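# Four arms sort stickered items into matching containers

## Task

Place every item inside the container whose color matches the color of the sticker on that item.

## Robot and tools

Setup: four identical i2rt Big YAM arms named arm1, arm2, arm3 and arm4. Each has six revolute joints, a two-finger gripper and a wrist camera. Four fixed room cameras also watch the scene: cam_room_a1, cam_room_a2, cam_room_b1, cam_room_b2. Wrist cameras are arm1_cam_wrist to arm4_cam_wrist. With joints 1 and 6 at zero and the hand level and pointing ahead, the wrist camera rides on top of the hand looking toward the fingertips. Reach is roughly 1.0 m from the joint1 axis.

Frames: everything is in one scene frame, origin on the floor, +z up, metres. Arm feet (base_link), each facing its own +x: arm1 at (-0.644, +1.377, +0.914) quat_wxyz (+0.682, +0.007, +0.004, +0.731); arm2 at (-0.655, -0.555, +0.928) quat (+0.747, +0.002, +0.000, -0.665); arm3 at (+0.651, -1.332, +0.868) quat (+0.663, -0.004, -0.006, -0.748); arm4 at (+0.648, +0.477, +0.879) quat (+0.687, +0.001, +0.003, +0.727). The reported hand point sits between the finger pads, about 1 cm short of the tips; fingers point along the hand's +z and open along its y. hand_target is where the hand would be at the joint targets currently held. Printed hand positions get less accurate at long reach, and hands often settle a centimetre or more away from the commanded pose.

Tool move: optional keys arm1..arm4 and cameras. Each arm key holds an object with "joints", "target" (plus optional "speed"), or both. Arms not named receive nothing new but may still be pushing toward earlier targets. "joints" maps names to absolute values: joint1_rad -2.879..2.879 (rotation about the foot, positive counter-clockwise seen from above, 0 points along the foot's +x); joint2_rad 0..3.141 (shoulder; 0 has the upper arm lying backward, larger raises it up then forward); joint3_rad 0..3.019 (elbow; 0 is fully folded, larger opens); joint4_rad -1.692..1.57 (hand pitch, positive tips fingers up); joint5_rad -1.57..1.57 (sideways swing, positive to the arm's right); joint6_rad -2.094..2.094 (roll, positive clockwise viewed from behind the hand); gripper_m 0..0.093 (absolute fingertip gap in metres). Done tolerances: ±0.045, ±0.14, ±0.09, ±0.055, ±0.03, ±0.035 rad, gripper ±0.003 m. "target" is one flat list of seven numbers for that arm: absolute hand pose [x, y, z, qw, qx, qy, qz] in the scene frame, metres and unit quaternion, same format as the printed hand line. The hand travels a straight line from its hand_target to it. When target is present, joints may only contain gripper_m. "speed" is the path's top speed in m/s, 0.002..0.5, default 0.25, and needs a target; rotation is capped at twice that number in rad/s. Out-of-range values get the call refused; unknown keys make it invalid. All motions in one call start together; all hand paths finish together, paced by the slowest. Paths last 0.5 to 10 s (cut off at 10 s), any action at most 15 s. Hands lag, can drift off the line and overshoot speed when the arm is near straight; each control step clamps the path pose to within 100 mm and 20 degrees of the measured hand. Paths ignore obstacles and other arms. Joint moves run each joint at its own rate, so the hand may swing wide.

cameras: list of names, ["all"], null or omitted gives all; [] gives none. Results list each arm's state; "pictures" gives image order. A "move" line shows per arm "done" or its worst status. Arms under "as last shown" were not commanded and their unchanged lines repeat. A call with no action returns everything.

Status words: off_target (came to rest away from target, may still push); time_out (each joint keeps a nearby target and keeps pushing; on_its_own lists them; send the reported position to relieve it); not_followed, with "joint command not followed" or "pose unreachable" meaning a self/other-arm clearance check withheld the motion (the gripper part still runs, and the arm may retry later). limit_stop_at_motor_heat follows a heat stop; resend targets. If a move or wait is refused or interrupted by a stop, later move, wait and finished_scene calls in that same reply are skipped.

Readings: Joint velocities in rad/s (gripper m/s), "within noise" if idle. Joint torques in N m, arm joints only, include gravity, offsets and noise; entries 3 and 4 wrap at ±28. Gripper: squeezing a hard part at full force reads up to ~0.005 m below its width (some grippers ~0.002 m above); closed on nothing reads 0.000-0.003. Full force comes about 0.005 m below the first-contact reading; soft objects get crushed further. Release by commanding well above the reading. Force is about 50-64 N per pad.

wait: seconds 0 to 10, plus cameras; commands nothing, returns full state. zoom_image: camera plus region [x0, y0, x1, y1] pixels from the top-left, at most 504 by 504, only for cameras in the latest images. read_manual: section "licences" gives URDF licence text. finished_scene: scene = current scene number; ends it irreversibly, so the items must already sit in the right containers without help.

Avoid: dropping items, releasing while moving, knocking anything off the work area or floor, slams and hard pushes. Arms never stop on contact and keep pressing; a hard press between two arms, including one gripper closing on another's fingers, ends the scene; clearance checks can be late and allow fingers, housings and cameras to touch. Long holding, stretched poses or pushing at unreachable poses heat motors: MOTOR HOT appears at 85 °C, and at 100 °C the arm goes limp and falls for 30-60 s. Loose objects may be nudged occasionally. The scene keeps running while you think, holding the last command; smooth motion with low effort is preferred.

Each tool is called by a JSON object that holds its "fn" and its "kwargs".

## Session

{"fn": "move", "kwargs": {"cameras": ["all"]}}

Scene clock: 0.00 s.
Joint torques (N m): no reading
Motor temperatures (°C): arm1=[20 23 27 23 21 21 21] | arm2=[23 24 26 22 22 20 23] | arm3=[24 23 24 23 24 23 23] | arm4=[22 21 23 22 24 21 24]
Heat: arm1: hottest joint3_rad 27 °C; arm2: hottest joint3_rad 26 °C; arm3: hottest joint1_rad 24 °C; arm4: hottest joint5_rad 24 °C.
Joint velocities: within noise
arm1.joint_positions: joint1_rad=+0.263 joint2_rad=+0.541 joint3_rad=+1.448 joint4_rad=-1.274 joint5_rad=+0.156 joint6_rad=+0.460 gripper_m=+0.09396
arm1.joint_status: not commanded
arm1.hand: x=-0.6722 y=+1.5689 z=+1.5123 quat_wxyz=(-0.269, +0.505, -0.648, -0.503) (m; scene frame)
arm1.hand_target: x=-0.6707 y=+1.5650 z=+1.5243 quat_wxyz=(-0.273, +0.499, -0.642, -0.514) (m; scene frame)
arm1.hand_status: not commanded
arm2.joint_positions: joint1_rad=+0.198 joint2_rad=+0.259 joint3_rad=+1.632 joint4_rad=-1.245 joint5_rad=-0.167 joint6_rad=+0.724 gripper_m=+0.09396
arm2.joint_status: not commanded
arm2.hand: x=-0.6328 y=-0.5393 z=+1.6268 quat_wxyz=(-0.736, -0.518, -0.413, +0.142) (m; scene frame)
arm2.hand_target: x=-0.6348 y=-0.5332 z=+1.6300 quat_wxyz=(-0.741, -0.512, -0.410, +0.144) (m; scene frame)
arm2.hand_status: not commanded
arm3.joint_positions: joint1_rad=-0.202 joint2_rad=+0.522 joint3_rad=+1.369 joint4_rad=-1.376 joint5_rad=-0.141 joint6_rad=+0.009 gripper_m=+0.09396
arm3.joint_status: not commanded
arm3.hand: x=+0.6122 y=-1.5130 z=+1.4112 quat_wxyz=(-0.346, -0.682, -0.528, +0.369) (m; scene frame)
arm3.hand_target: x=+0.6130 y=-1.5103 z=+1.4212 quat_wxyz=(-0.352, -0.676, -0.525, +0.378) (m; scene frame)
arm3.hand_status: not commanded
arm4.joint_positions: joint1_rad=+0.128 joint2_rad=+0.492 joint3_rad=+1.422 joint4_rad=-1.388 joint5_rad=-0.180 joint6_rad=-0.624 gripper_m=+0.09396
arm4.joint_status: not commanded
arm4.hand: x=+0.5903 y=+0.6373 z=+1.4468 quat_wxyz=(-0.401, +0.802, -0.272, -0.348) (m; scene frame)
arm4.hand_target: x=+0.5910 y=+0.6334 z=+1.4564 quat_wxyz=(-0.410, +0.797, -0.269, -0.353) (m; scene frame)
arm4.hand_status: not commanded
pictures: arm1_cam_wrist, arm2_cam_wrist, arm3_cam_wrist, arm4_cam_wrist, cam_room_a1, cam_room_a2, cam_room_b1, cam_room_b2
Images, in order (width x height): arm1_cam_wrist 672x504, arm2_cam_wrist 672x504, arm3_cam_wrist 672x504, arm4_cam_wrist 672x504, cam_room_a1 672x504, cam_room_a2 672x504, cam_room_b1 672x504, cam_room_b2 672x504.

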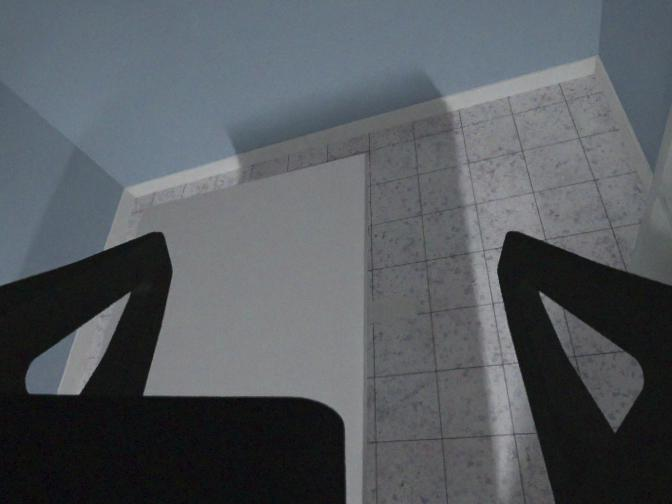

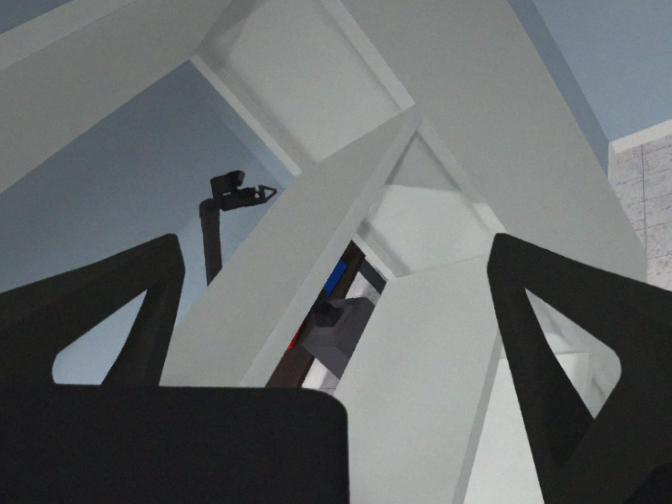

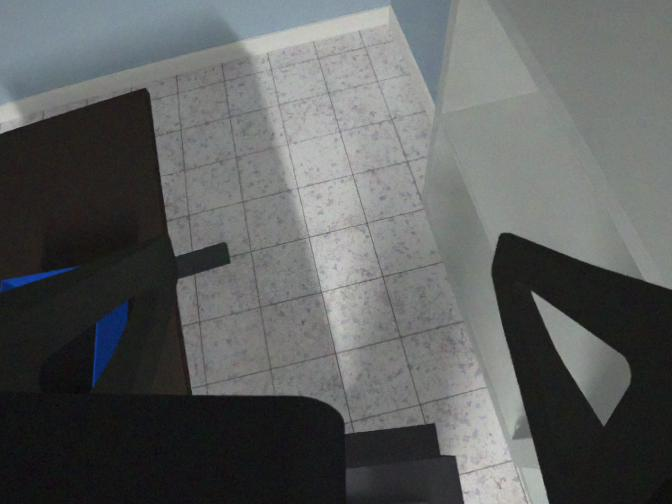

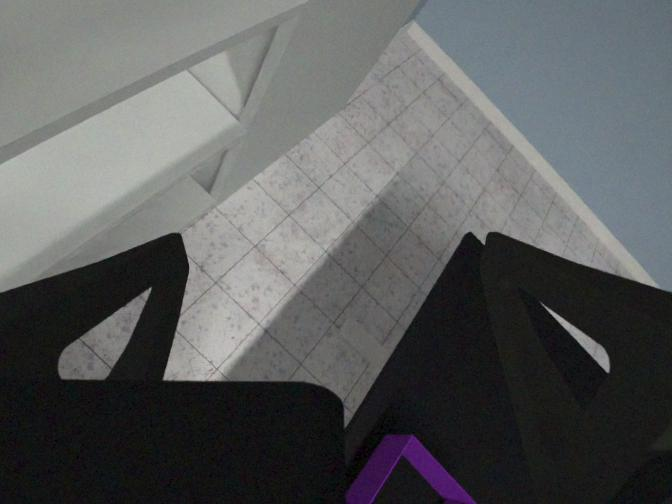

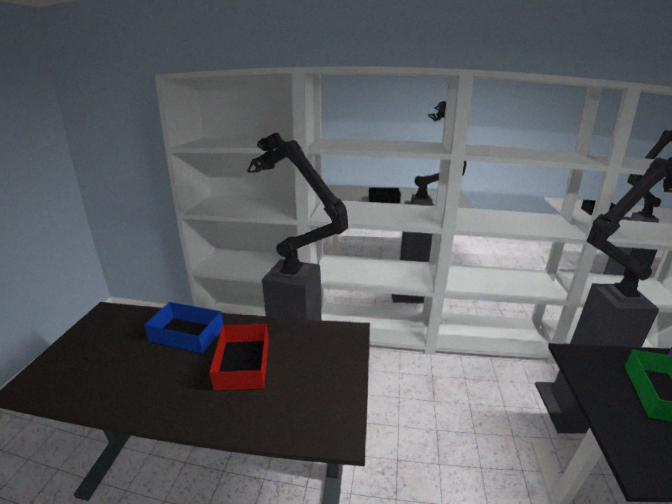

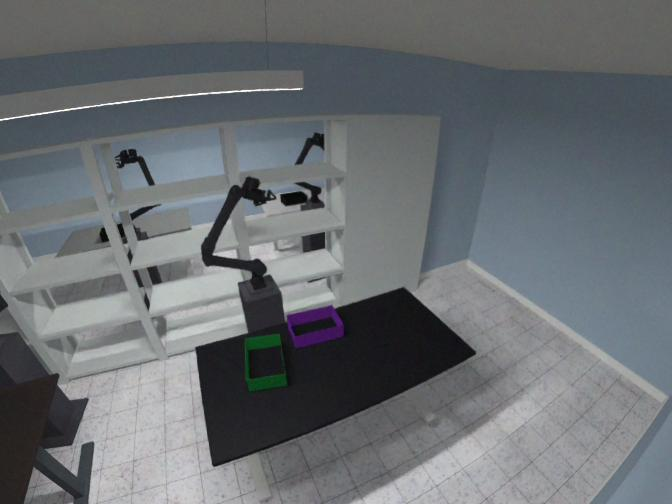

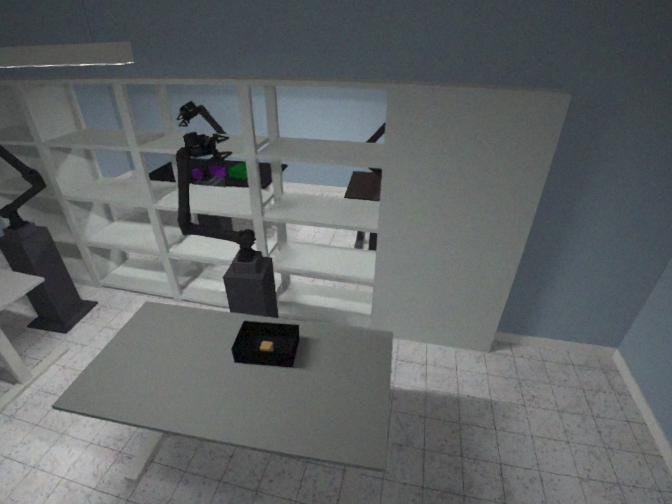

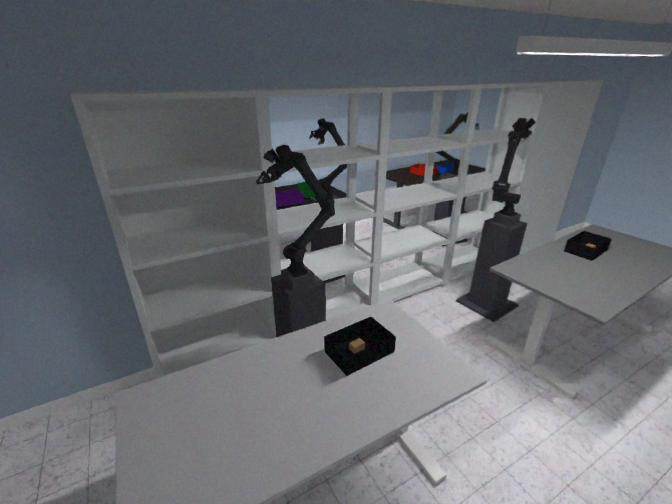

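{"fn": "move", "kwargs": {"arm1": {"joints":{"joint2_rad":1.2,"joint3_rad":1.55,"joint4_rad":-1.35,"joint5_rad":0,"joint6_rad":0}}, "arm2": {"joints":{"joint2_rad":1.2,"joint3_rad":1.55,"joint4_rad":-1.35,"joint5_rad":0,"joint6_rad":0}}, "arm3": {"joints":{"joint2_rad":1.2,"joint3_rad":1.55,"joint4_rad":-1.35,"joint5_rad":0,"joint6_rad":0}}, "arm4": {"joints":{"joint2_rad":1.2,"joint3_rad":1.55,"joint4_rad":-1.35,"joint5_rad":0,"joint6_rad":0}}, "cameras": []}}

{"fn": "move", "kwargs": {"arm1": {"joints":{"joint1_rad":1.5}}, "arm2": {"joints":{"joint1_rad":-1.6}}, "arm3": {"joints":{"joint1_rad":1.69}}, "arm4": {"joints":{"joint1_rad":-1.62}}, "cameras": ["arm1_cam_wrist","arm2_cam_wrist","arm3_cam_wrist","arm4_cam_wrist"]}}

Scene clock: 17.20 s.
Joint torques (N m): arm1=[-0.91 -6.53 13.16 0.94 -0.05 -0.05] | arm2=[0.79 -10.52 11.85 1.31 0.15 -0.08] | arm3=[1.26 -9.05 10.51 1.36 0.11 -0.12] | arm4=[1.08 -10.17 10.56 1.11 0.21 0.17]
Motor temperatures (°C): arm1=[20 23 28 23 21 21 21] | arm2=[23 24 26 22 22 20 23] | arm3=[24 23 25 23 24 23 23] | arm4=[22 21 25 22 24 21 24]
Heat: arm1: hottest joint3_rad 28 °C; arm2: hottest joint3_rad 26 °C; arm3: hottest joint3_rad 25 °C; arm4: hottest joint3_rad 25 °C.
move: arm1 done; arm2 done; arm3 done; arm4 done
Joint velocities: within noise
arm1.joint_positions: joint1_rad=+0.263 joint2_rad=+1.207 joint3_rad=+1.524 joint4_rad=-1.342 joint5_rad=+0.002 joint6_rad=+0.008 gripper_m=+0.09397
arm1.joint_status: all done
arm1.hand: x=-0.7802 y=+1.7935 z=+1.3349 quat_wxyz=(-0.153, +0.780, -0.563, -0.227) (m; scene frame)
arm1.hand_target: x=-0.7797 y=+1.7918 z=+1.3495 quat_wxyz=(-0.160, +0.779, -0.558, -0.236) (m; scene frame)
arm1.hand_status: not commanded
arm2.joint_positions: joint1_rad=+0.198 joint2_rad=+1.206 joint3_rad=+1.542 joint4_rad=-1.336 joint5_rad=-0.004 joint6_rad=+0.014 gripper_m=+0.09398
arm2.joint_status: all done
arm2.hand: x=-0.5185 y=-0.9783 z=+1.3545 quat_wxyz=(-0.230, -0.570, -0.773, +0.160) (m; scene frame)
arm2.hand_target: x=-0.5203 y=-0.9748 z=+1.3592 quat_wxyz=(-0.228, -0.564, -0.777, +0.164) (m; scene frame)
arm2.hand_status: not commanded
arm3.joint_positions: joint1_rad=-0.202 joint2_rad=+1.199 joint3_rad=+1.536 joint4_rad=-1.357 joint5_rad=-0.002 joint6_rad=+0.007 gripper_m=+0.09396
arm3.joint_status: all done
arm3.hand: x=+0.5121 y=-1.7398 z=+1.2980 quat_wxyz=(-0.166, -0.782, -0.558, +0.223) (m; scene frame)
arm3.hand_target: x=+0.5107 y=-1.7424 z=+1.3052 quat_wxyz=(-0.170, -0.778, -0.559, +0.232) (m; scene frame)
arm3.hand_status: not commanded
arm4.joint_positions: joint1_rad=+0.128 joint2_rad=+1.205 joint3_rad=+1.525 joint4_rad=-1.359 joint5_rad=-0.003 joint6_rad=-0.014 gripper_m=+0.09396
arm4.joint_status: all done
arm4.hand: x=+0.5695 y=+0.9084 z=+1.2943 quat_wxyz=(-0.165, +0.747, -0.612, -0.202) (m; scene frame)
arm4.hand_target: x=+0.5697 y=+0.9111 z=+1.3101 quat_wxyz=(-0.177, +0.738, -0.614, -0.217) (m; scene frame)
arm4.hand_status: not commanded
pictures: none
No camera images: "cameras" was empty.

Scene clock: 19.13 s.
Joint torques (N m): arm1=[-1.85 -6.3 13.16 0.9 0.04 -0.07] | arm2=[0.91 -10.75 11.84 1.29 -0.02 -0.06] | arm3=[1.44 -10.4 10.47 1.35 0.09 -0.11] | arm4=[1.14 -10.23 10.59 1.22 0.09 0.13]
Motor temperatures (°C): arm1=[20 23 28 23 21 21 21] | arm2=[23 24 26 22 22 20 23] | arm3=[24 23 26 23 24 23 23] | arm4=[22 22 25 22 24 21 24]
Heat: arm1: hottest joint3_rad 28 °C; arm2: hottest joint3_rad 26 °C; arm3: hottest joint3_rad 26 °C; arm4: hottest joint3_rad 25 °C.
move: arm1 done; arm2 done; arm3 done; arm4 done
Joint velocities: within noise
arm1.joint_positions: joint1_rad=+1.499 joint2_rad=+1.207 joint3_rad=+1.524 joint4_rad=-1.342 joint5_rad=-0.001 joint6_rad=+0.007 gripper_m=+0.09398
arm1.joint_status: all done
arm1.hand: x=-1.0783 y=+1.3778 z=+1.3385 quat_wxyz=(+0.000, +0.961, -0.004, -0.277) (m; scene frame)
arm1.hand_target: x=-1.0764 y=+1.3776 z=+1.3531 quat_wxyz=(-0.002, +0.957, -0.001, -0.289) (m; scene frame)
arm1.hand_status: not commanded
arm2.joint_positions: joint1_rad=-1.603 joint2_rad=+1.206 joint3_rad=+1.542 joint4_rad=-1.336 joint5_rad=+0.000 joint6_rad=+0.013 gripper_m=+0.09400
arm2.joint_status: all done
arm2.hand: x=-1.0978 y=-0.5938 z=+1.3546 quat_wxyz=(-0.012, -0.959, -0.035, +0.280) (m; scene frame)
arm2.hand_target: x=-1.0938 y=-0.5947 z=+1.3593 quat_wxyz=(-0.011, -0.959, -0.042, +0.280) (m; scene frame)
arm2.hand_status: not commanded
arm3.joint_positions: joint1_rad=+1.686 joint2_rad=+1.209 joint3_rad=+1.536 joint4_rad=-1.357 joint5_rad=-0.001 joint6_rad=+0.006 gripper_m=+0.09398
arm3.joint_status: all done
arm3.hand: x=+1.0900 y=-1.3288 z=+1.2889 quat_wxyz=(-0.268, -0.004, -0.963, +0.006) (m; scene frame)
arm3.hand_target: x=+1.0901 y=-1.3269 z=+1.3000 quat_wxyz=(-0.282, +0.001, -0.959, +0.007) (m; scene frame)
arm3.hand_status: not commanded
arm4.joint_positions: joint1_rad=-1.624 joint2_rad=+1.205 joint3_rad=+1.525 joint4_rad=-1.359 joint5_rad=+0.000 joint6_rad=-0.012 gripper_m=+0.09398
arm4.joint_status: all done
arm4.hand: x=+1.0869 y=+0.4797 z=+1.2934 quat_wxyz=(-0.260, +0.008, -0.966, +0.003) (m; scene frame)
arm4.hand_target: x=+1.0896 y=+0.4814 z=+1.3091 quat_wxyz=(-0.279, +0.004, -0.960, +0.001) (m; scene frame)
arm4.hand_status: not commanded
pictures: arm1_cam_wrist, arm2_cam_wrist, arm3_cam_wrist, arm4_cam_wrist
Images, in order (width x height): arm1_cam_wrist 672x504, arm2_cam_wrist 672x504, arm3_cam_wrist 672x504, arm4_cam_wrist 672x504.

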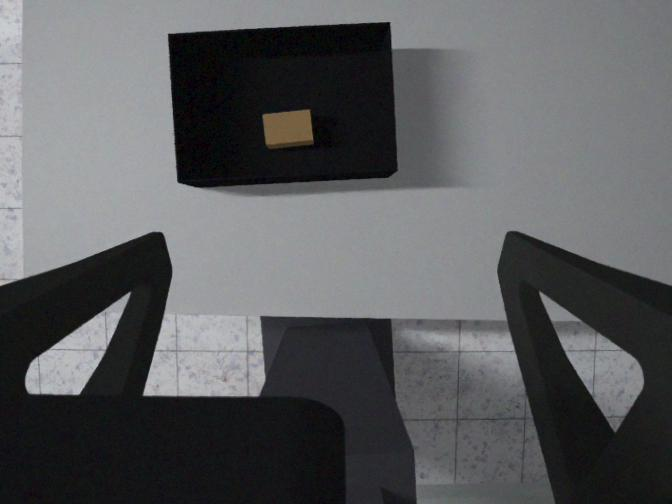

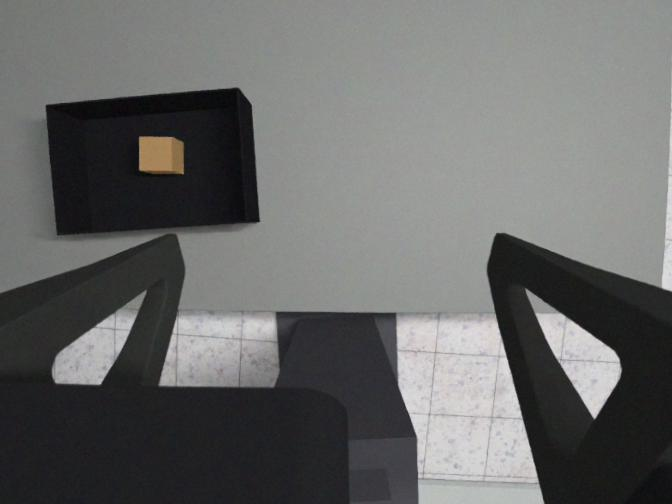

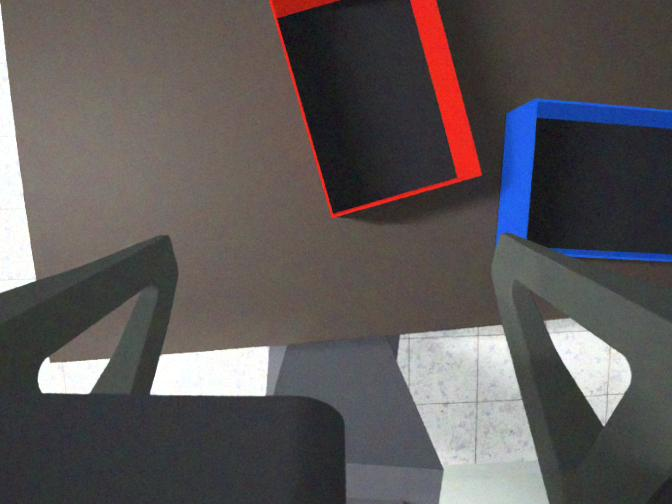

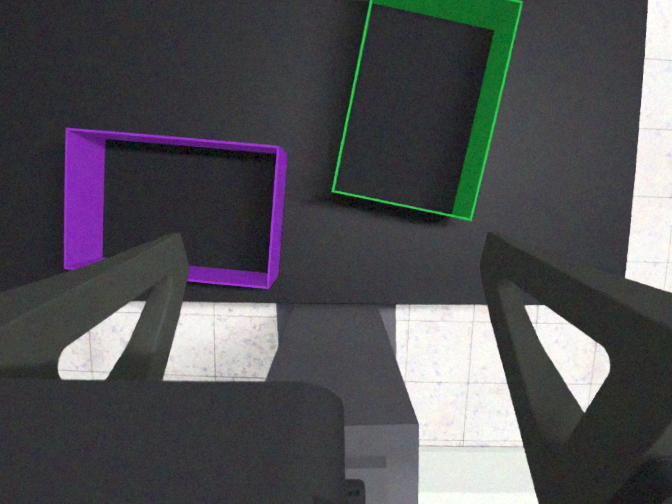

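{"fn": "zoom_image", "kwargs": {"camera": "arm1_cam_wrist", "region": [230, 90, 350, 180]}}

{"fn": "zoom_image", "kwargs": {"camera": "arm2_cam_wrist", "region": [100, 110, 220, 200]}}

{"fn": "move", "kwargs": {"cameras": ["cam_room_b1","cam_room_b2"]}}

{"fn": "zoom_image", "kwargs": {"camera": "cam_room_b2", "region": [310, 300, 410, 380]}}

{"fn": "zoom_image", "kwargs": {"camera": "cam_room_b1", "region": [220, 310, 320, 380]}}

{"fn": "zoom_image", "kwargs": {"camera": "cam_room_b2", "region": [550, 220, 630, 270]}}

Scaled by 4.200.

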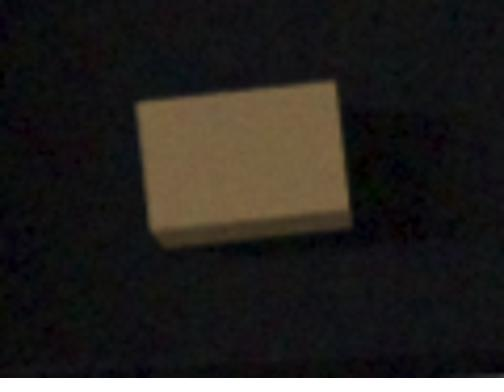

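Scaled by 4.200.

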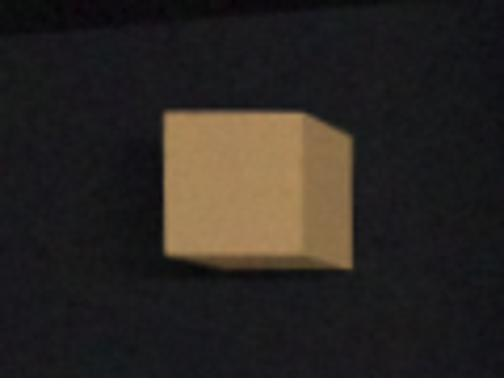

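Scene clock: 25.40 s.
Joint torques (N m): arm1=[-2.26 -6.07 13.33 0.9 0.06 -0.06] | arm2=[0.91 -10.7 11.82 1.28 -0.02 -0.06] | arm3=[1.55 -10.52 10.48 1.39 0.07 -0.12] | arm4=[0.62 -10.11 10.51 1.13 0.09 0.18]
Motor temperatures (°C): arm1=[20 23 30 23 21 21 21] | arm2=[23 24 27 22 22 20 23] | arm3=[24 23 26 23 24 23 23] | arm4=[22 22 26 22 24 21 24]
Heat: arm1: hottest joint3_rad 30 °C; arm2: hottest joint3_rad 27 °C; arm3: hottest joint3_rad 26 °C; arm4: hottest joint3_rad 26 °C.
Joint velocities: within noise
arm1.joint_positions: joint1_rad=+1.499 joint2_rad=+1.207 joint3_rad=+1.524 joint4_rad=-1.342 joint5_rad=-0.001 joint6_rad=+0.007 gripper_m=+0.09398
arm1.joint_status: all done
arm1.hand: x=-1.0783 y=+1.3778 z=+1.3385 quat_wxyz=(+0.000, +0.961, -0.004, -0.277) (m; scene frame)
arm1.hand_target: x=-1.0764 y=+1.3776 z=+1.3531 quat_wxyz=(-0.002, +0.957, -0.001, -0.289) (m; scene frame)
arm1.hand_status: not commanded
arm2.joint_positions: joint1_rad=-1.603 joint2_rad=+1.206 joint3_rad=+1.542 joint4_rad=-1.336 joint5_rad=+0.000 joint6_rad=+0.013 gripper_m=+0.09400
arm2.joint_status: all done
arm2.hand: x=-1.0978 y=-0.5938 z=+1.3546 quat_wxyz=(-0.012, -0.959, -0.035, +0.280) (m; scene frame)
arm2.hand_target: x=-1.0938 y=-0.5947 z=+1.3593 quat_wxyz=(-0.011, -0.959, -0.042, +0.280) (m; scene frame)
arm2.hand_status: not commanded
arm3.joint_positions: joint1_rad=+1.686 joint2_rad=+1.209 joint3_rad=+1.536 joint4_rad=-1.357 joint5_rad=-0.001 joint6_rad=+0.006 gripper_m=+0.09398
arm3.joint_status: all done
arm3.hand: x=+1.0900 y=-1.3288 z=+1.2889 quat_wxyz=(-0.268, -0.004, -0.963, +0.006) (m; scene frame)
arm3.hand_target: x=+1.0901 y=-1.3269 z=+1.3000 quat_wxyz=(-0.282, +0.001, -0.959, +0.007) (m; scene frame)
arm3.hand_status: not commanded
arm4.joint_positions: joint1_rad=-1.624 joint2_rad=+1.205 joint3_rad=+1.525 joint4_rad=-1.359 joint5_rad=+0.000 joint6_rad=-0.012 gripper_m=+0.09398
arm4.joint_status: all done
arm4.hand: x=+1.0869 y=+0.4797 z=+1.2934 quat_wxyz=(-0.260, +0.008, -0.966, +0.003) (m; scene frame)
arm4.hand_target: x=+1.0896 y=+0.4814 z=+1.3091 quat_wxyz=(-0.279, +0.004, -0.960, +0.001) (m; scene frame)
arm4.hand_status: not commanded
pictures: cam_room_b1, cam_room_b2
Images, in order (width x height): cam_room_b1 672x504, cam_room_b2 672x504.

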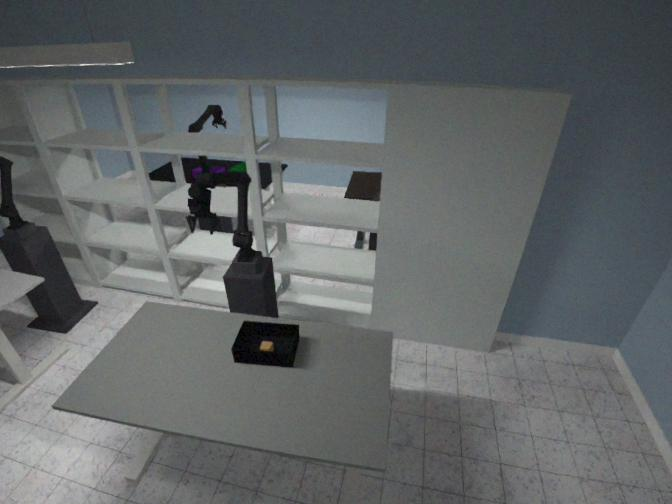

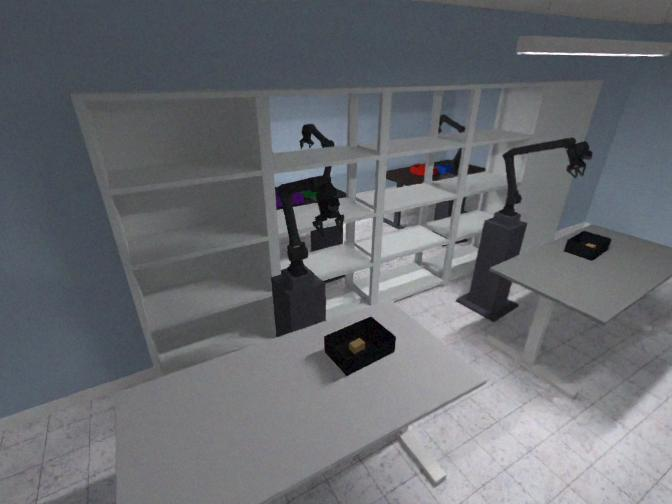

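Scaled by 5.040.

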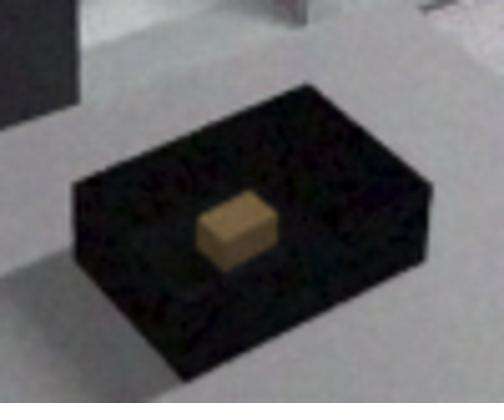

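Scaled by 5.040.

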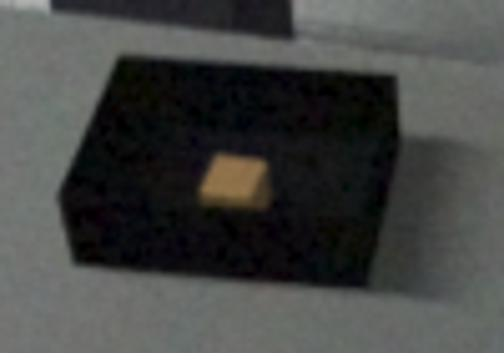

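Scaled by 6.300.

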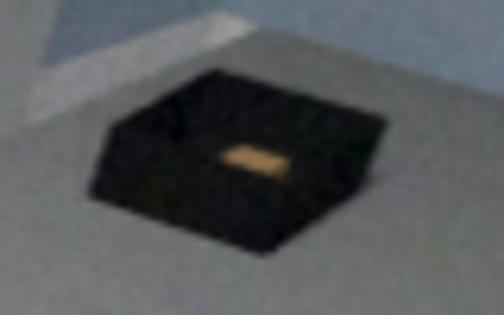

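{"fn": "move", "kwargs": {"arm1": {"target":[-1.235,1.307,0.92,-0.0086,-0.9836,-0.0489,0.1734],"speed":0.25}, "arm2": {"target":[-1.195,-0.88,0.92,-0.0076,-0.9838,-0.043,0.1734],"speed":0.25}, "cameras": ["arm1_cam_wrist","arm2_cam_wrist"]}}

Scene clock: 63.03 s.
Joint torques (N m): arm1=[-0.5 -14.51 13.01 1.42 -0.04 0.07] | arm2=[0.85 -18.9 13.2 1.8 0.34 0.22] | arm3=[1.38 -10.46 10.5 1.33 0.08 -0.1] | arm4=[1.2 -10.46 10.59 1.25 0.08 0.17]
Motor temperatures (°C): arm1=[20 24 34 23 21 21 21] | arm2=[23 25 30 22 22 20 23] | arm3=[24 23 28 23 24 23 23] | arm4=[22 22 30 22 24 21 24]
Heat: arm1: hottest joint3_rad 34 °C; arm2: hottest joint3_rad 30 °C; arm3: hottest joint3_rad 28 °C; arm4: hottest joint3_rad 30 °C.
move: arm1 off_target; arm2 off_target
Joint velocities: within noise
arm1.joint_positions: joint1_rad=+1.612 joint2_rad=+1.917 joint3_rad=+1.199 joint4_rad=-0.589 joint5_rad=+0.004 joint6_rad=+0.014 gripper_m=+0.09398
arm1.joint_status: not commanded
arm1.hand: x=-1.2067 y=+1.3161 z=+0.8977 quat_wxyz=(+0.005, +0.989, +0.048, -0.139) (m; scene frame)
arm1.hand_target: x=-1.2333 y=+1.3071 z=+0.9210 quat_wxyz=(+0.009, +0.984, +0.049, -0.173) (m; scene frame)
arm1.hand_status: off_target (0.037 m and 4.0 deg from the pose sent, 0.452 m and 13.6 deg at the start)
arm2.joint_positions: joint1_rad=-1.103 joint2_rad=+1.981 joint3_rad=+1.336 joint4_rad=-0.656 joint5_rad=+0.159 joint6_rad=+0.459 gripper_m=+0.09400
arm2.joint_status: not commanded
arm2.hand: x=-1.1748 y=-0.8664 z=+0.9122 quat_wxyz=(+0.003, -0.987, -0.052, +0.154) (m; scene frame)
arm2.hand_target: x=-1.1939 y=-0.8795 z=+0.9207 quat_wxyz=(-0.008, -0.984, -0.043, +0.174) (m; scene frame)
arm2.hand_status: off_target (0.026 m and 2.7 deg from the pose sent, 0.529 m and 12.6 deg at the start)
arm3, arm4: as last shown
pictures: arm1_cam_wrist, arm2_cam_wrist
Images, in order (width x height): arm1_cam_wrist 672x504, arm2_cam_wrist 672x504.

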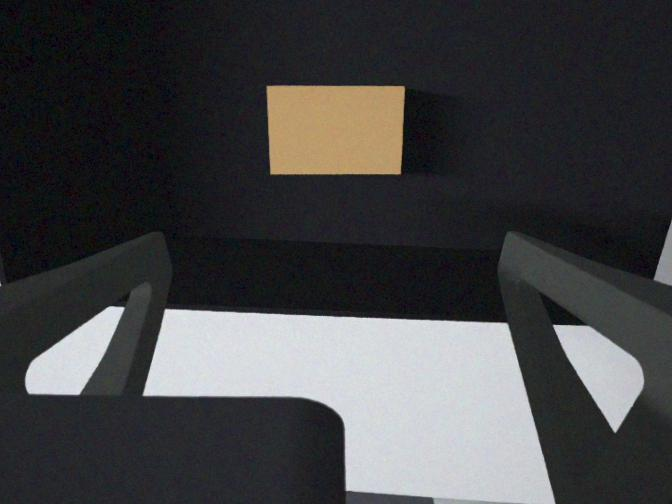

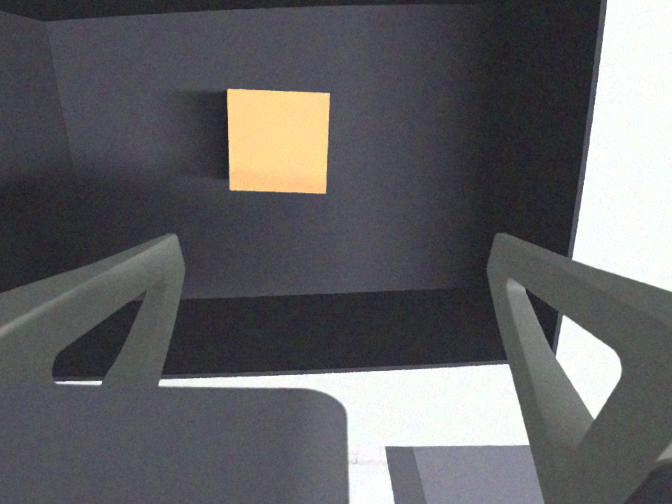

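{"fn": "move", "kwargs": {"arm1": {"target":[-1.243,1.306,0.835,-0.0086,-0.9836,-0.0489,0.1734],"speed":0.15}, "arm2": {"target":[-1.208,-0.909,0.84,-0.0038,-0.9846,-0.0215,0.1736],"speed":0.15}, "cameras": ["arm1_cam_wrist","arm2_cam_wrist"]}}

Scene clock: 75.53 s.
Joint torques (N m): arm1=[-1.08 -14.97 11 1.54 0.01 0.12] | arm2=[1.2 -20.13 12.18 1.89 0.37 0.23] | arm3=[1.44 -10.4 10.51 1.36 0.09 -0.11] | arm4=[1.14 -10.17 10.51 1.06 0.08 0.15]
Motor temperatures (°C): arm1=[20 24 35 23 21 21 21] | arm2=[23 25 33 22 22 20 23] | arm3=[24 24 29 23 24 23 23] | arm4=[22 23 31 22 24 21 24]
Heat: arm1: hottest joint3_rad 35 °C; arm2: hottest joint3_rad 33 °C; arm3: hottest joint3_rad 29 °C; arm4: hottest joint3_rad 31 °C.
move: arm1 off_target; arm2 off_target
Joint velocities: within noise
arm1.joint_positions: joint1_rad=+1.612 joint2_rad=+2.077 joint3_rad=+1.200 joint4_rad=-0.414 joint5_rad=+0.004 joint6_rad=+0.014 gripper_m=+0.09398
arm1.joint_status: not commanded
arm1.hand: x=-1.2186 y=+1.3151 z=+0.8216 quat_wxyz=(+0.005, +0.988, +0.048, -0.147) (m; scene frame)
arm1.hand_target: x=-1.2420 y=+1.3060 z=+0.8359 quat_wxyz=(+0.009, +0.984, +0.049, -0.173) (m; scene frame)
arm1.hand_status: off_target (0.029 m and 3.1 deg from the pose sent, 0.073 m and 4.0 deg at the start)
arm2.joint_positions: joint1_rad=-1.075 joint2_rad=+2.166 joint3_rad=+1.421 joint4_rad=-0.563 joint5_rad=+0.182 joint6_rad=+0.533 gripper_m=+0.09400
arm2.joint_status: not commanded
arm2.hand: x=-1.1916 y=-0.8939 z=+0.8381 quat_wxyz=(+0.007, -0.987, -0.028, +0.157) (m; scene frame)
arm2.hand_target: x=-1.2072 y=-0.9084 z=+0.8408 quat_wxyz=(-0.004, -0.985, -0.021, +0.174) (m; scene frame)
arm2.hand_status: off_target (0.022 m and 2.4 deg from the pose sent, 0.090 m and 4.2 deg at the start)
arm3, arm4: as last shown
pictures: arm1_cam_wrist, arm2_cam_wrist
Images, in order (width x height): arm1_cam_wrist 672x504, arm2_cam_wrist 672x504.

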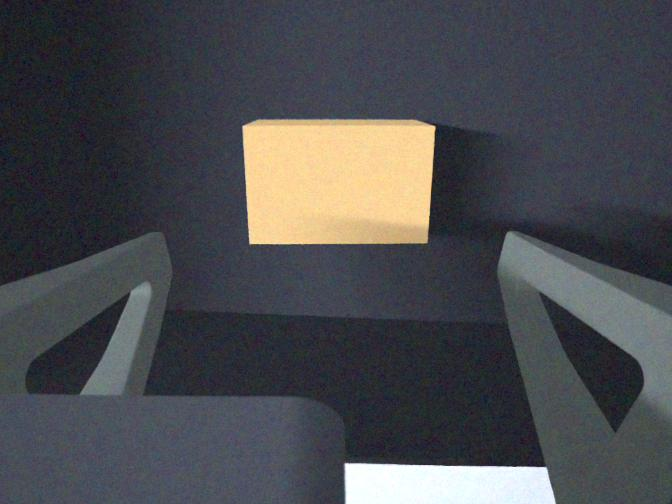

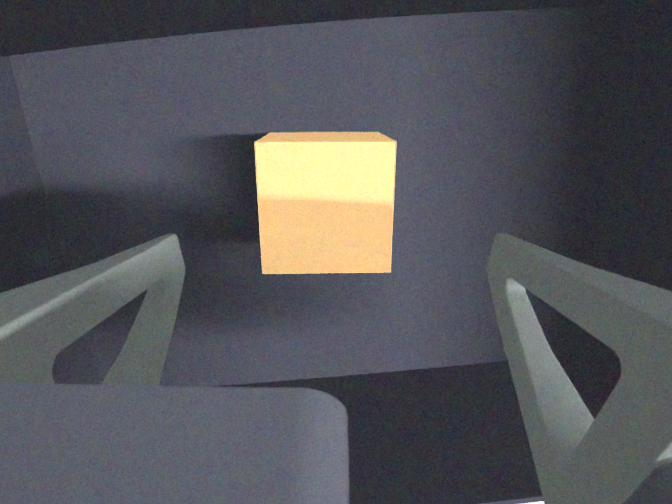

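{"fn": "move", "kwargs": {"arm1": {"target":[-1.246,1.306,0.775,-0.0086,-0.9836,-0.0489,0.1734],"speed":0.12}, "arm2": {"target":[-1.207,-0.913,0.775,-0.0038,-0.9846,-0.0215,0.1736],"speed":0.12}, "cameras": ["arm1_cam_wrist","arm2_cam_wrist"]}}

Scene clock: 84.63 s.
Joint torques (N m): arm1=[-0.62 -15.97 10.04 1.5 -0.02 0.1] | arm2=[1.49 -20.78 11.11 1.85 0.37 0.21] | arm3=[1.44 -10.46 10.5 1.35 0.08 -0.11] | arm4=[1.14 -10.11 10.52 1.16 0.1 0.19]
Motor temperatures (°C): arm1=[20 24 35 23 21 21 21] | arm2=[23 25 33 22 22 20 23] | arm3=[24 24 29 23 24 23 23] | arm4=[22 23 31 22 24 21 24]
Heat: arm1: hottest joint3_rad 35 °C; arm2: hottest joint3_rad 33 °C; arm3: hottest joint3_rad 29 °C; arm4: hottest joint3_rad 31 °C.
move: arm1 off_target; arm2 off_target
Joint velocities: within noise
arm1.joint_positions: joint1_rad=+1.612 joint2_rad=+2.200 joint3_rad=+1.214 joint4_rad=-0.301 joint5_rad=+0.004 joint6_rad=+0.014 gripper_m=+0.09398
arm1.joint_status: not commanded
arm1.hand: x=-1.2221 y=+1.3150 z=+0.7653 quat_wxyz=(+0.005, +0.988, +0.048, -0.149) (m; scene frame)
arm1.hand_target: x=-1.2449 y=+1.3060 z=+0.7757 quat_wxyz=(+0.009, +0.984, +0.049, -0.173) (m; scene frame)
arm1.hand_status: off_target (0.027 m and 2.9 deg from the pose sent, 0.055 m and 3.1 deg at the start)
arm2.joint_positions: joint1_rad=-1.072 joint2_rad=+2.289 joint3_rad=+1.439 joint4_rad=-0.456 joint5_rad=+0.184 joint6_rad=+0.539 gripper_m=+0.09400
arm2.joint_status: not commanded
arm2.hand: x=-1.1940 y=-0.8971 z=+0.7757 quat_wxyz=(+0.006, -0.987, -0.026, +0.159) (m; scene frame)
arm2.hand_target: x=-1.2063 y=-0.9125 z=+0.7757 quat_wxyz=(-0.004, -0.985, -0.021, +0.174) (m; scene frame)
arm2.hand_status: off_target (0.020 m and 2.1 deg from the pose sent, 0.068 m and 2.4 deg at the start)
arm3, arm4: as last shown
pictures: arm1_cam_wrist, arm2_cam_wrist
Images, in order (width x height): arm1_cam_wrist 672x504, arm2_cam_wrist 672x504.

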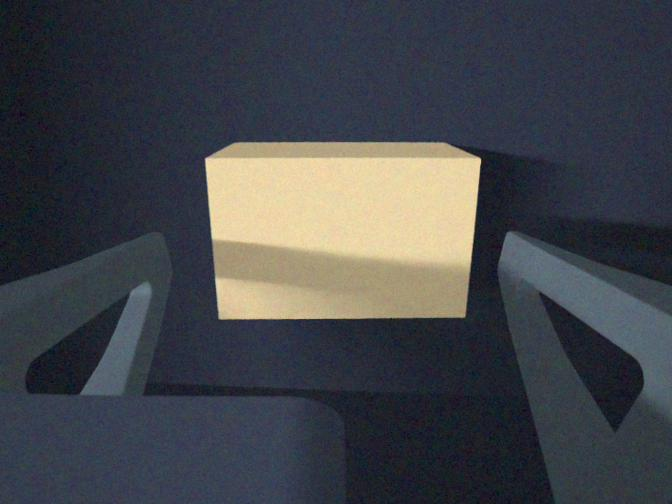

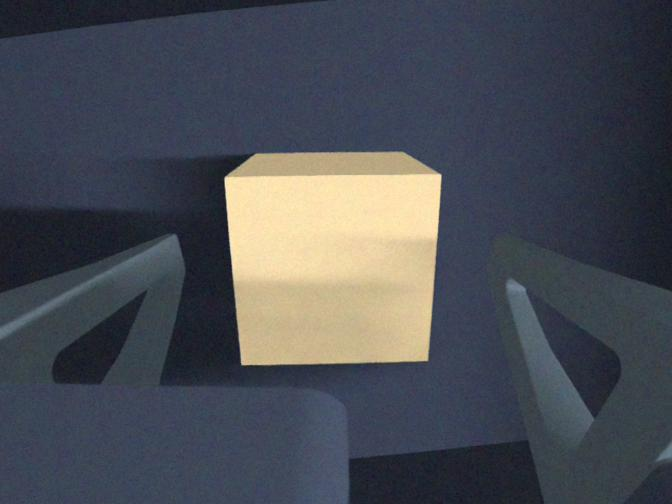

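{"fn": "move", "kwargs": {"arm1": {"target":[-1.248,1.308,0.740,-0.0086,-0.9836,-0.0489,0.1734],"speed":0.08}, "arm2": {"target":[-1.203,-0.913,0.744,-0.0038,-0.9846,-0.0215,0.1736],"speed":0.08}, "cameras": ["arm1_cam_wrist","arm2_cam_wrist"]}}

Scene clock: 90.17 s.
Joint torques (N m): arm1=[-0.91 -15.15 9.44 1.57 -0.06 0.09] | arm2=[1.61 -20.54 10.73 1.96 0.37 0.21] | arm3=[1.38 -10.4 10.5 1.33 0.09 -0.11] | arm4=[0.73 -10.46 10.45 1.18 0.03 0.13]
Motor temperatures (°C): arm1=[20 24 34 23 21 21 21] | arm2=[23 26 33 22 22 20 23] | arm3=[24 24 29 23 24 23 23] | arm4=[22 23 32 22 24 21 24]
Heat: arm1: hottest joint3_rad 34 °C; arm2: hottest joint3_rad 33 °C; arm3: hottest joint3_rad 29 °C; arm4: hottest joint3_rad 32 °C.
move: arm1 off_target; arm2 off_target
Joint velocities: within noise
arm1.joint_positions: joint1_rad=+1.612 joint2_rad=+2.275 joint3_rad=+1.235 joint4_rad=-0.243 joint5_rad=+0.003 joint6_rad=+0.014 gripper_m=+0.09398
arm1.joint_status: not commanded
arm1.hand: x=-1.2253 y=+1.3147 z=+0.7329 quat_wxyz=(+0.006, +0.987, +0.048, -0.151) (m; scene frame)
arm1.hand_target: x=-1.2471 y=+1.3080 z=+0.7407 quat_wxyz=(+0.009, +0.984, +0.049, -0.173) (m; scene frame)
arm1.hand_status: off_target (0.025 m and 2.6 deg from the pose sent, 0.037 m and 2.8 deg at the start)
arm2.joint_positions: joint1_rad=-1.068 joint2_rad=+2.339 joint3_rad=+1.441 joint4_rad=-0.404 joint5_rad=+0.185 joint6_rad=+0.543 gripper_m=+0.09400
arm2.joint_status: not commanded
arm2.hand: x=-1.1913 y=-0.8982 z=+0.7487 quat_wxyz=(+0.005, -0.987, -0.026, +0.161) (m; scene frame)
arm2.hand_target: x=-1.2021 y=-0.9126 z=+0.7446 quat_wxyz=(-0.004, -0.985, -0.021, +0.174) (m; scene frame)
arm2.hand_status: off_target (0.019 m and 1.8 deg from the pose sent, 0.037 m and 2.1 deg at the start)
arm3, arm4: as last shown
pictures: arm1_cam_wrist, arm2_cam_wrist
Images, in order (width x height): arm1_cam_wrist 672x504, arm2_cam_wrist 672x504.

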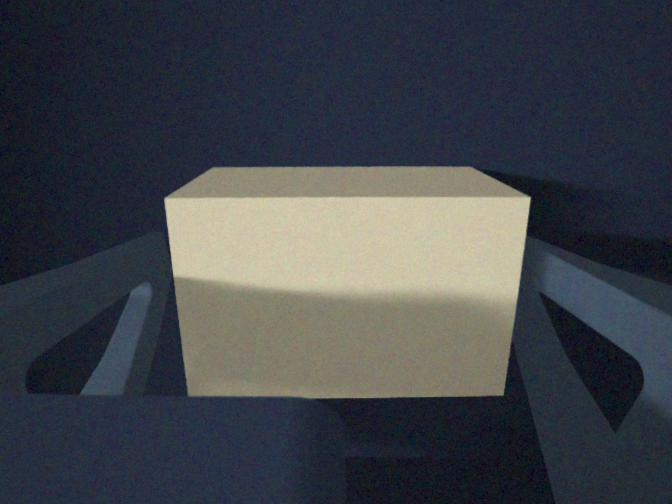

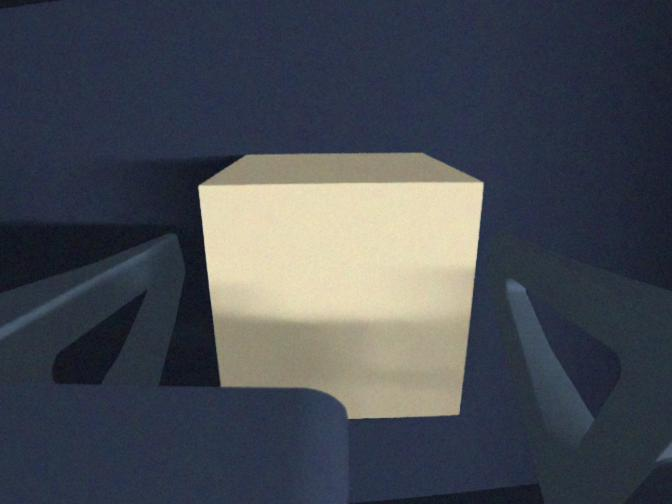

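{"fn": "move", "kwargs": {"arm1": {"joints":{"gripper_m":0.06}}, "arm2": {"joints":{"gripper_m":0.04}}, "cameras": []}}

{"fn": "move", "kwargs": {"arm1": {"target":[-1.22,1.31,0.95,-0.0086,-0.9836,-0.0489,0.1734],"speed":0.2}, "arm2": {"target":[-1.18,-0.89,0.95,-0.0038,-0.9846,-0.0215,0.1736],"speed":0.2}, "cameras": ["arm1_cam_wrist","arm2_cam_wrist"]}}

Scene clock: 94.63 s.
Joint torques (N m): arm1=[-0.97 -15.15 9.33 1.35 -0.02 0.1] | arm2=[1.61 -20.48 10.62 1.87 0.33 0.21] | arm3=[1.49 -10.4 10.54 1.39 0.09 -0.1] | arm4=[0.32 -10.64 10.62 1.13 0.09 0.18]
Motor temperatures (°C): arm1=[20 25 33 23 21 21 21] | arm2=[23 26 32 22 22 20 23] | arm3=[24 24 29 23 24 23 23] | arm4=[22 23 32 22 24 21 24]
Heat: arm1: hottest joint3_rad 33 °C; arm2: hottest joint3_rad 32 °C; arm3: hottest joint3_rad 29 °C; arm4: hottest joint3_rad 32 °C.
move: arm1 off_target; arm2 off_target
Joint velocities: within noise
arm1.joint_positions: joint1_rad=+1.612 joint2_rad=+2.275 joint3_rad=+1.235 joint4_rad=-0.243 joint5_rad=+0.003 joint6_rad=+0.014 gripper_m=+0.06875
arm1.joint_status: gripper_m off_target (ended at +0.06878, target +0.06000)
arm1.hand: x=-1.2252 y=+1.3147 z=+0.7329 quat_wxyz=(+0.006, +0.987, +0.048, -0.151) (m; scene frame)
arm1.hand_target: x=-1.2471 y=+1.3081 z=+0.7407 quat_wxyz=(+0.009, +0.984, +0.049, -0.173) (m; scene frame)
arm1.hand_status: not commanded
arm2.joint_positions: joint1_rad=-1.068 joint2_rad=+2.339 joint3_rad=+1.442 joint4_rad=-0.403 joint5_rad=+0.185 joint6_rad=+0.544 gripper_m=+0.05332
arm2.joint_status: gripper_m off_target (ended at +0.05335, target +0.04000)
arm2.hand: x=-1.1923 y=-0.8987 z=+0.7492 quat_wxyz=(+0.004, -0.986, -0.025, +0.162) (m; scene frame)
arm2.hand_target: x=-1.2022 y=-0.9125 z=+0.7447 quat_wxyz=(-0.004, -0.985, -0.021, +0.174) (m; scene frame)
arm2.hand_status: not commanded
arm3, arm4: as last shown
pictures: none
No camera images: "cameras" was empty.

Scene clock: 96.40 s.
Joint torques (N m): arm1=[-1.26 -14.62 10.56 0.91 -0.04 0.09] | arm2=[0.91 -21.42 9.05 0.85 0.24 0.11] | arm3=[1.44 -10.58 10.5 1.37 0.09 -0.11] | arm4=[1.03 -10.11 10.54 1.21 0.13 0.15]
Motor temperatures (°C): arm1=[20 25 33 23 21 21 21] | arm2=[23 26 32 22 22 20 23] | arm3=[24 24 29 23 24 23 23] | arm4=[22 23 32 22 24 21 24]
Heat: arm1: hottest joint3_rad 33 °C; arm2: hottest joint3_rad 32 °C; arm3: hottest joint3_rad 29 °C; arm4: hottest joint3_rad 32 °C.
move: arm1 off_target; arm2 done
Joint velocities: within noise
arm1.joint_positions: joint1_rad=+1.612 joint2_rad=+1.847 joint3_rad=+1.213 joint4_rad=-0.619 joint5_rad=+0.003 joint6_rad=+0.014 gripper_m=+0.06875
arm1.joint_status: not commanded
arm1.hand: x=-1.2148 y=+1.3149 z=+0.9393 quat_wxyz=(+0.007, +0.985, +0.047, -0.166) (m; scene frame)
arm1.hand_target: x=-1.2199 y=+1.3101 z=+0.9500 quat_wxyz=(+0.009, +0.984, +0.049, -0.173) (m; scene frame)
arm1.hand_status: off_target (0.013 m and 1.0 deg from the pose sent, 0.217 m and 2.6 deg at the start)
arm2.joint_positions: joint1_rad=-1.068 joint2_rad=+1.954 joint3_rad=+1.403 joint4_rad=-0.706 joint5_rad=+0.185 joint6_rad=+0.544 gripper_m=+0.05332
arm2.joint_status: not commanded
arm2.hand: x=-1.1841 y=-0.8933 z=+0.9514 quat_wxyz=(-0.008, -0.983, -0.023, +0.179) (m; scene frame)
arm2.hand_target: x=-1.1800 y=-0.8900 z=+0.9500 quat_wxyz=(-0.004, -0.985, -0.021, +0.174) (m; scene frame)
arm2.hand_status: done (0.005 m and 0.8 deg from the pose sent, 0.201 m and 1.7 deg at the start)
arm3, arm4: as last shown
pictures: arm1_cam_wrist, arm2_cam_wrist
Images, in order (width x height): arm1_cam_wrist 672x504, arm2_cam_wrist 672x504.

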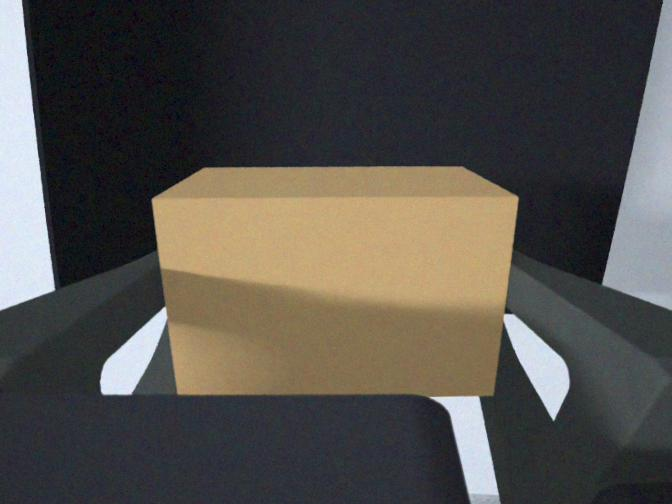

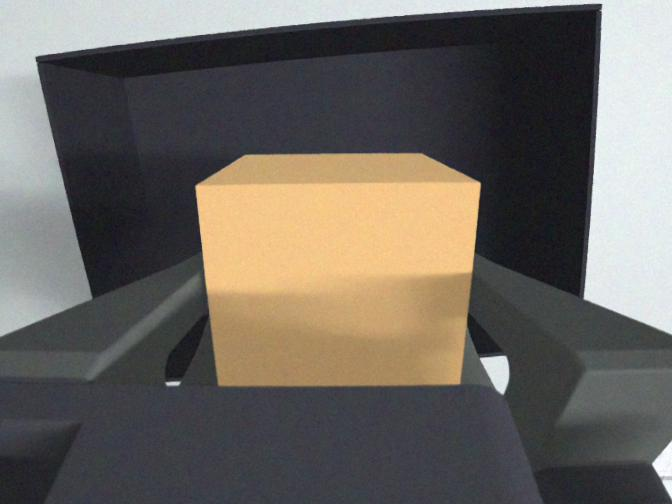

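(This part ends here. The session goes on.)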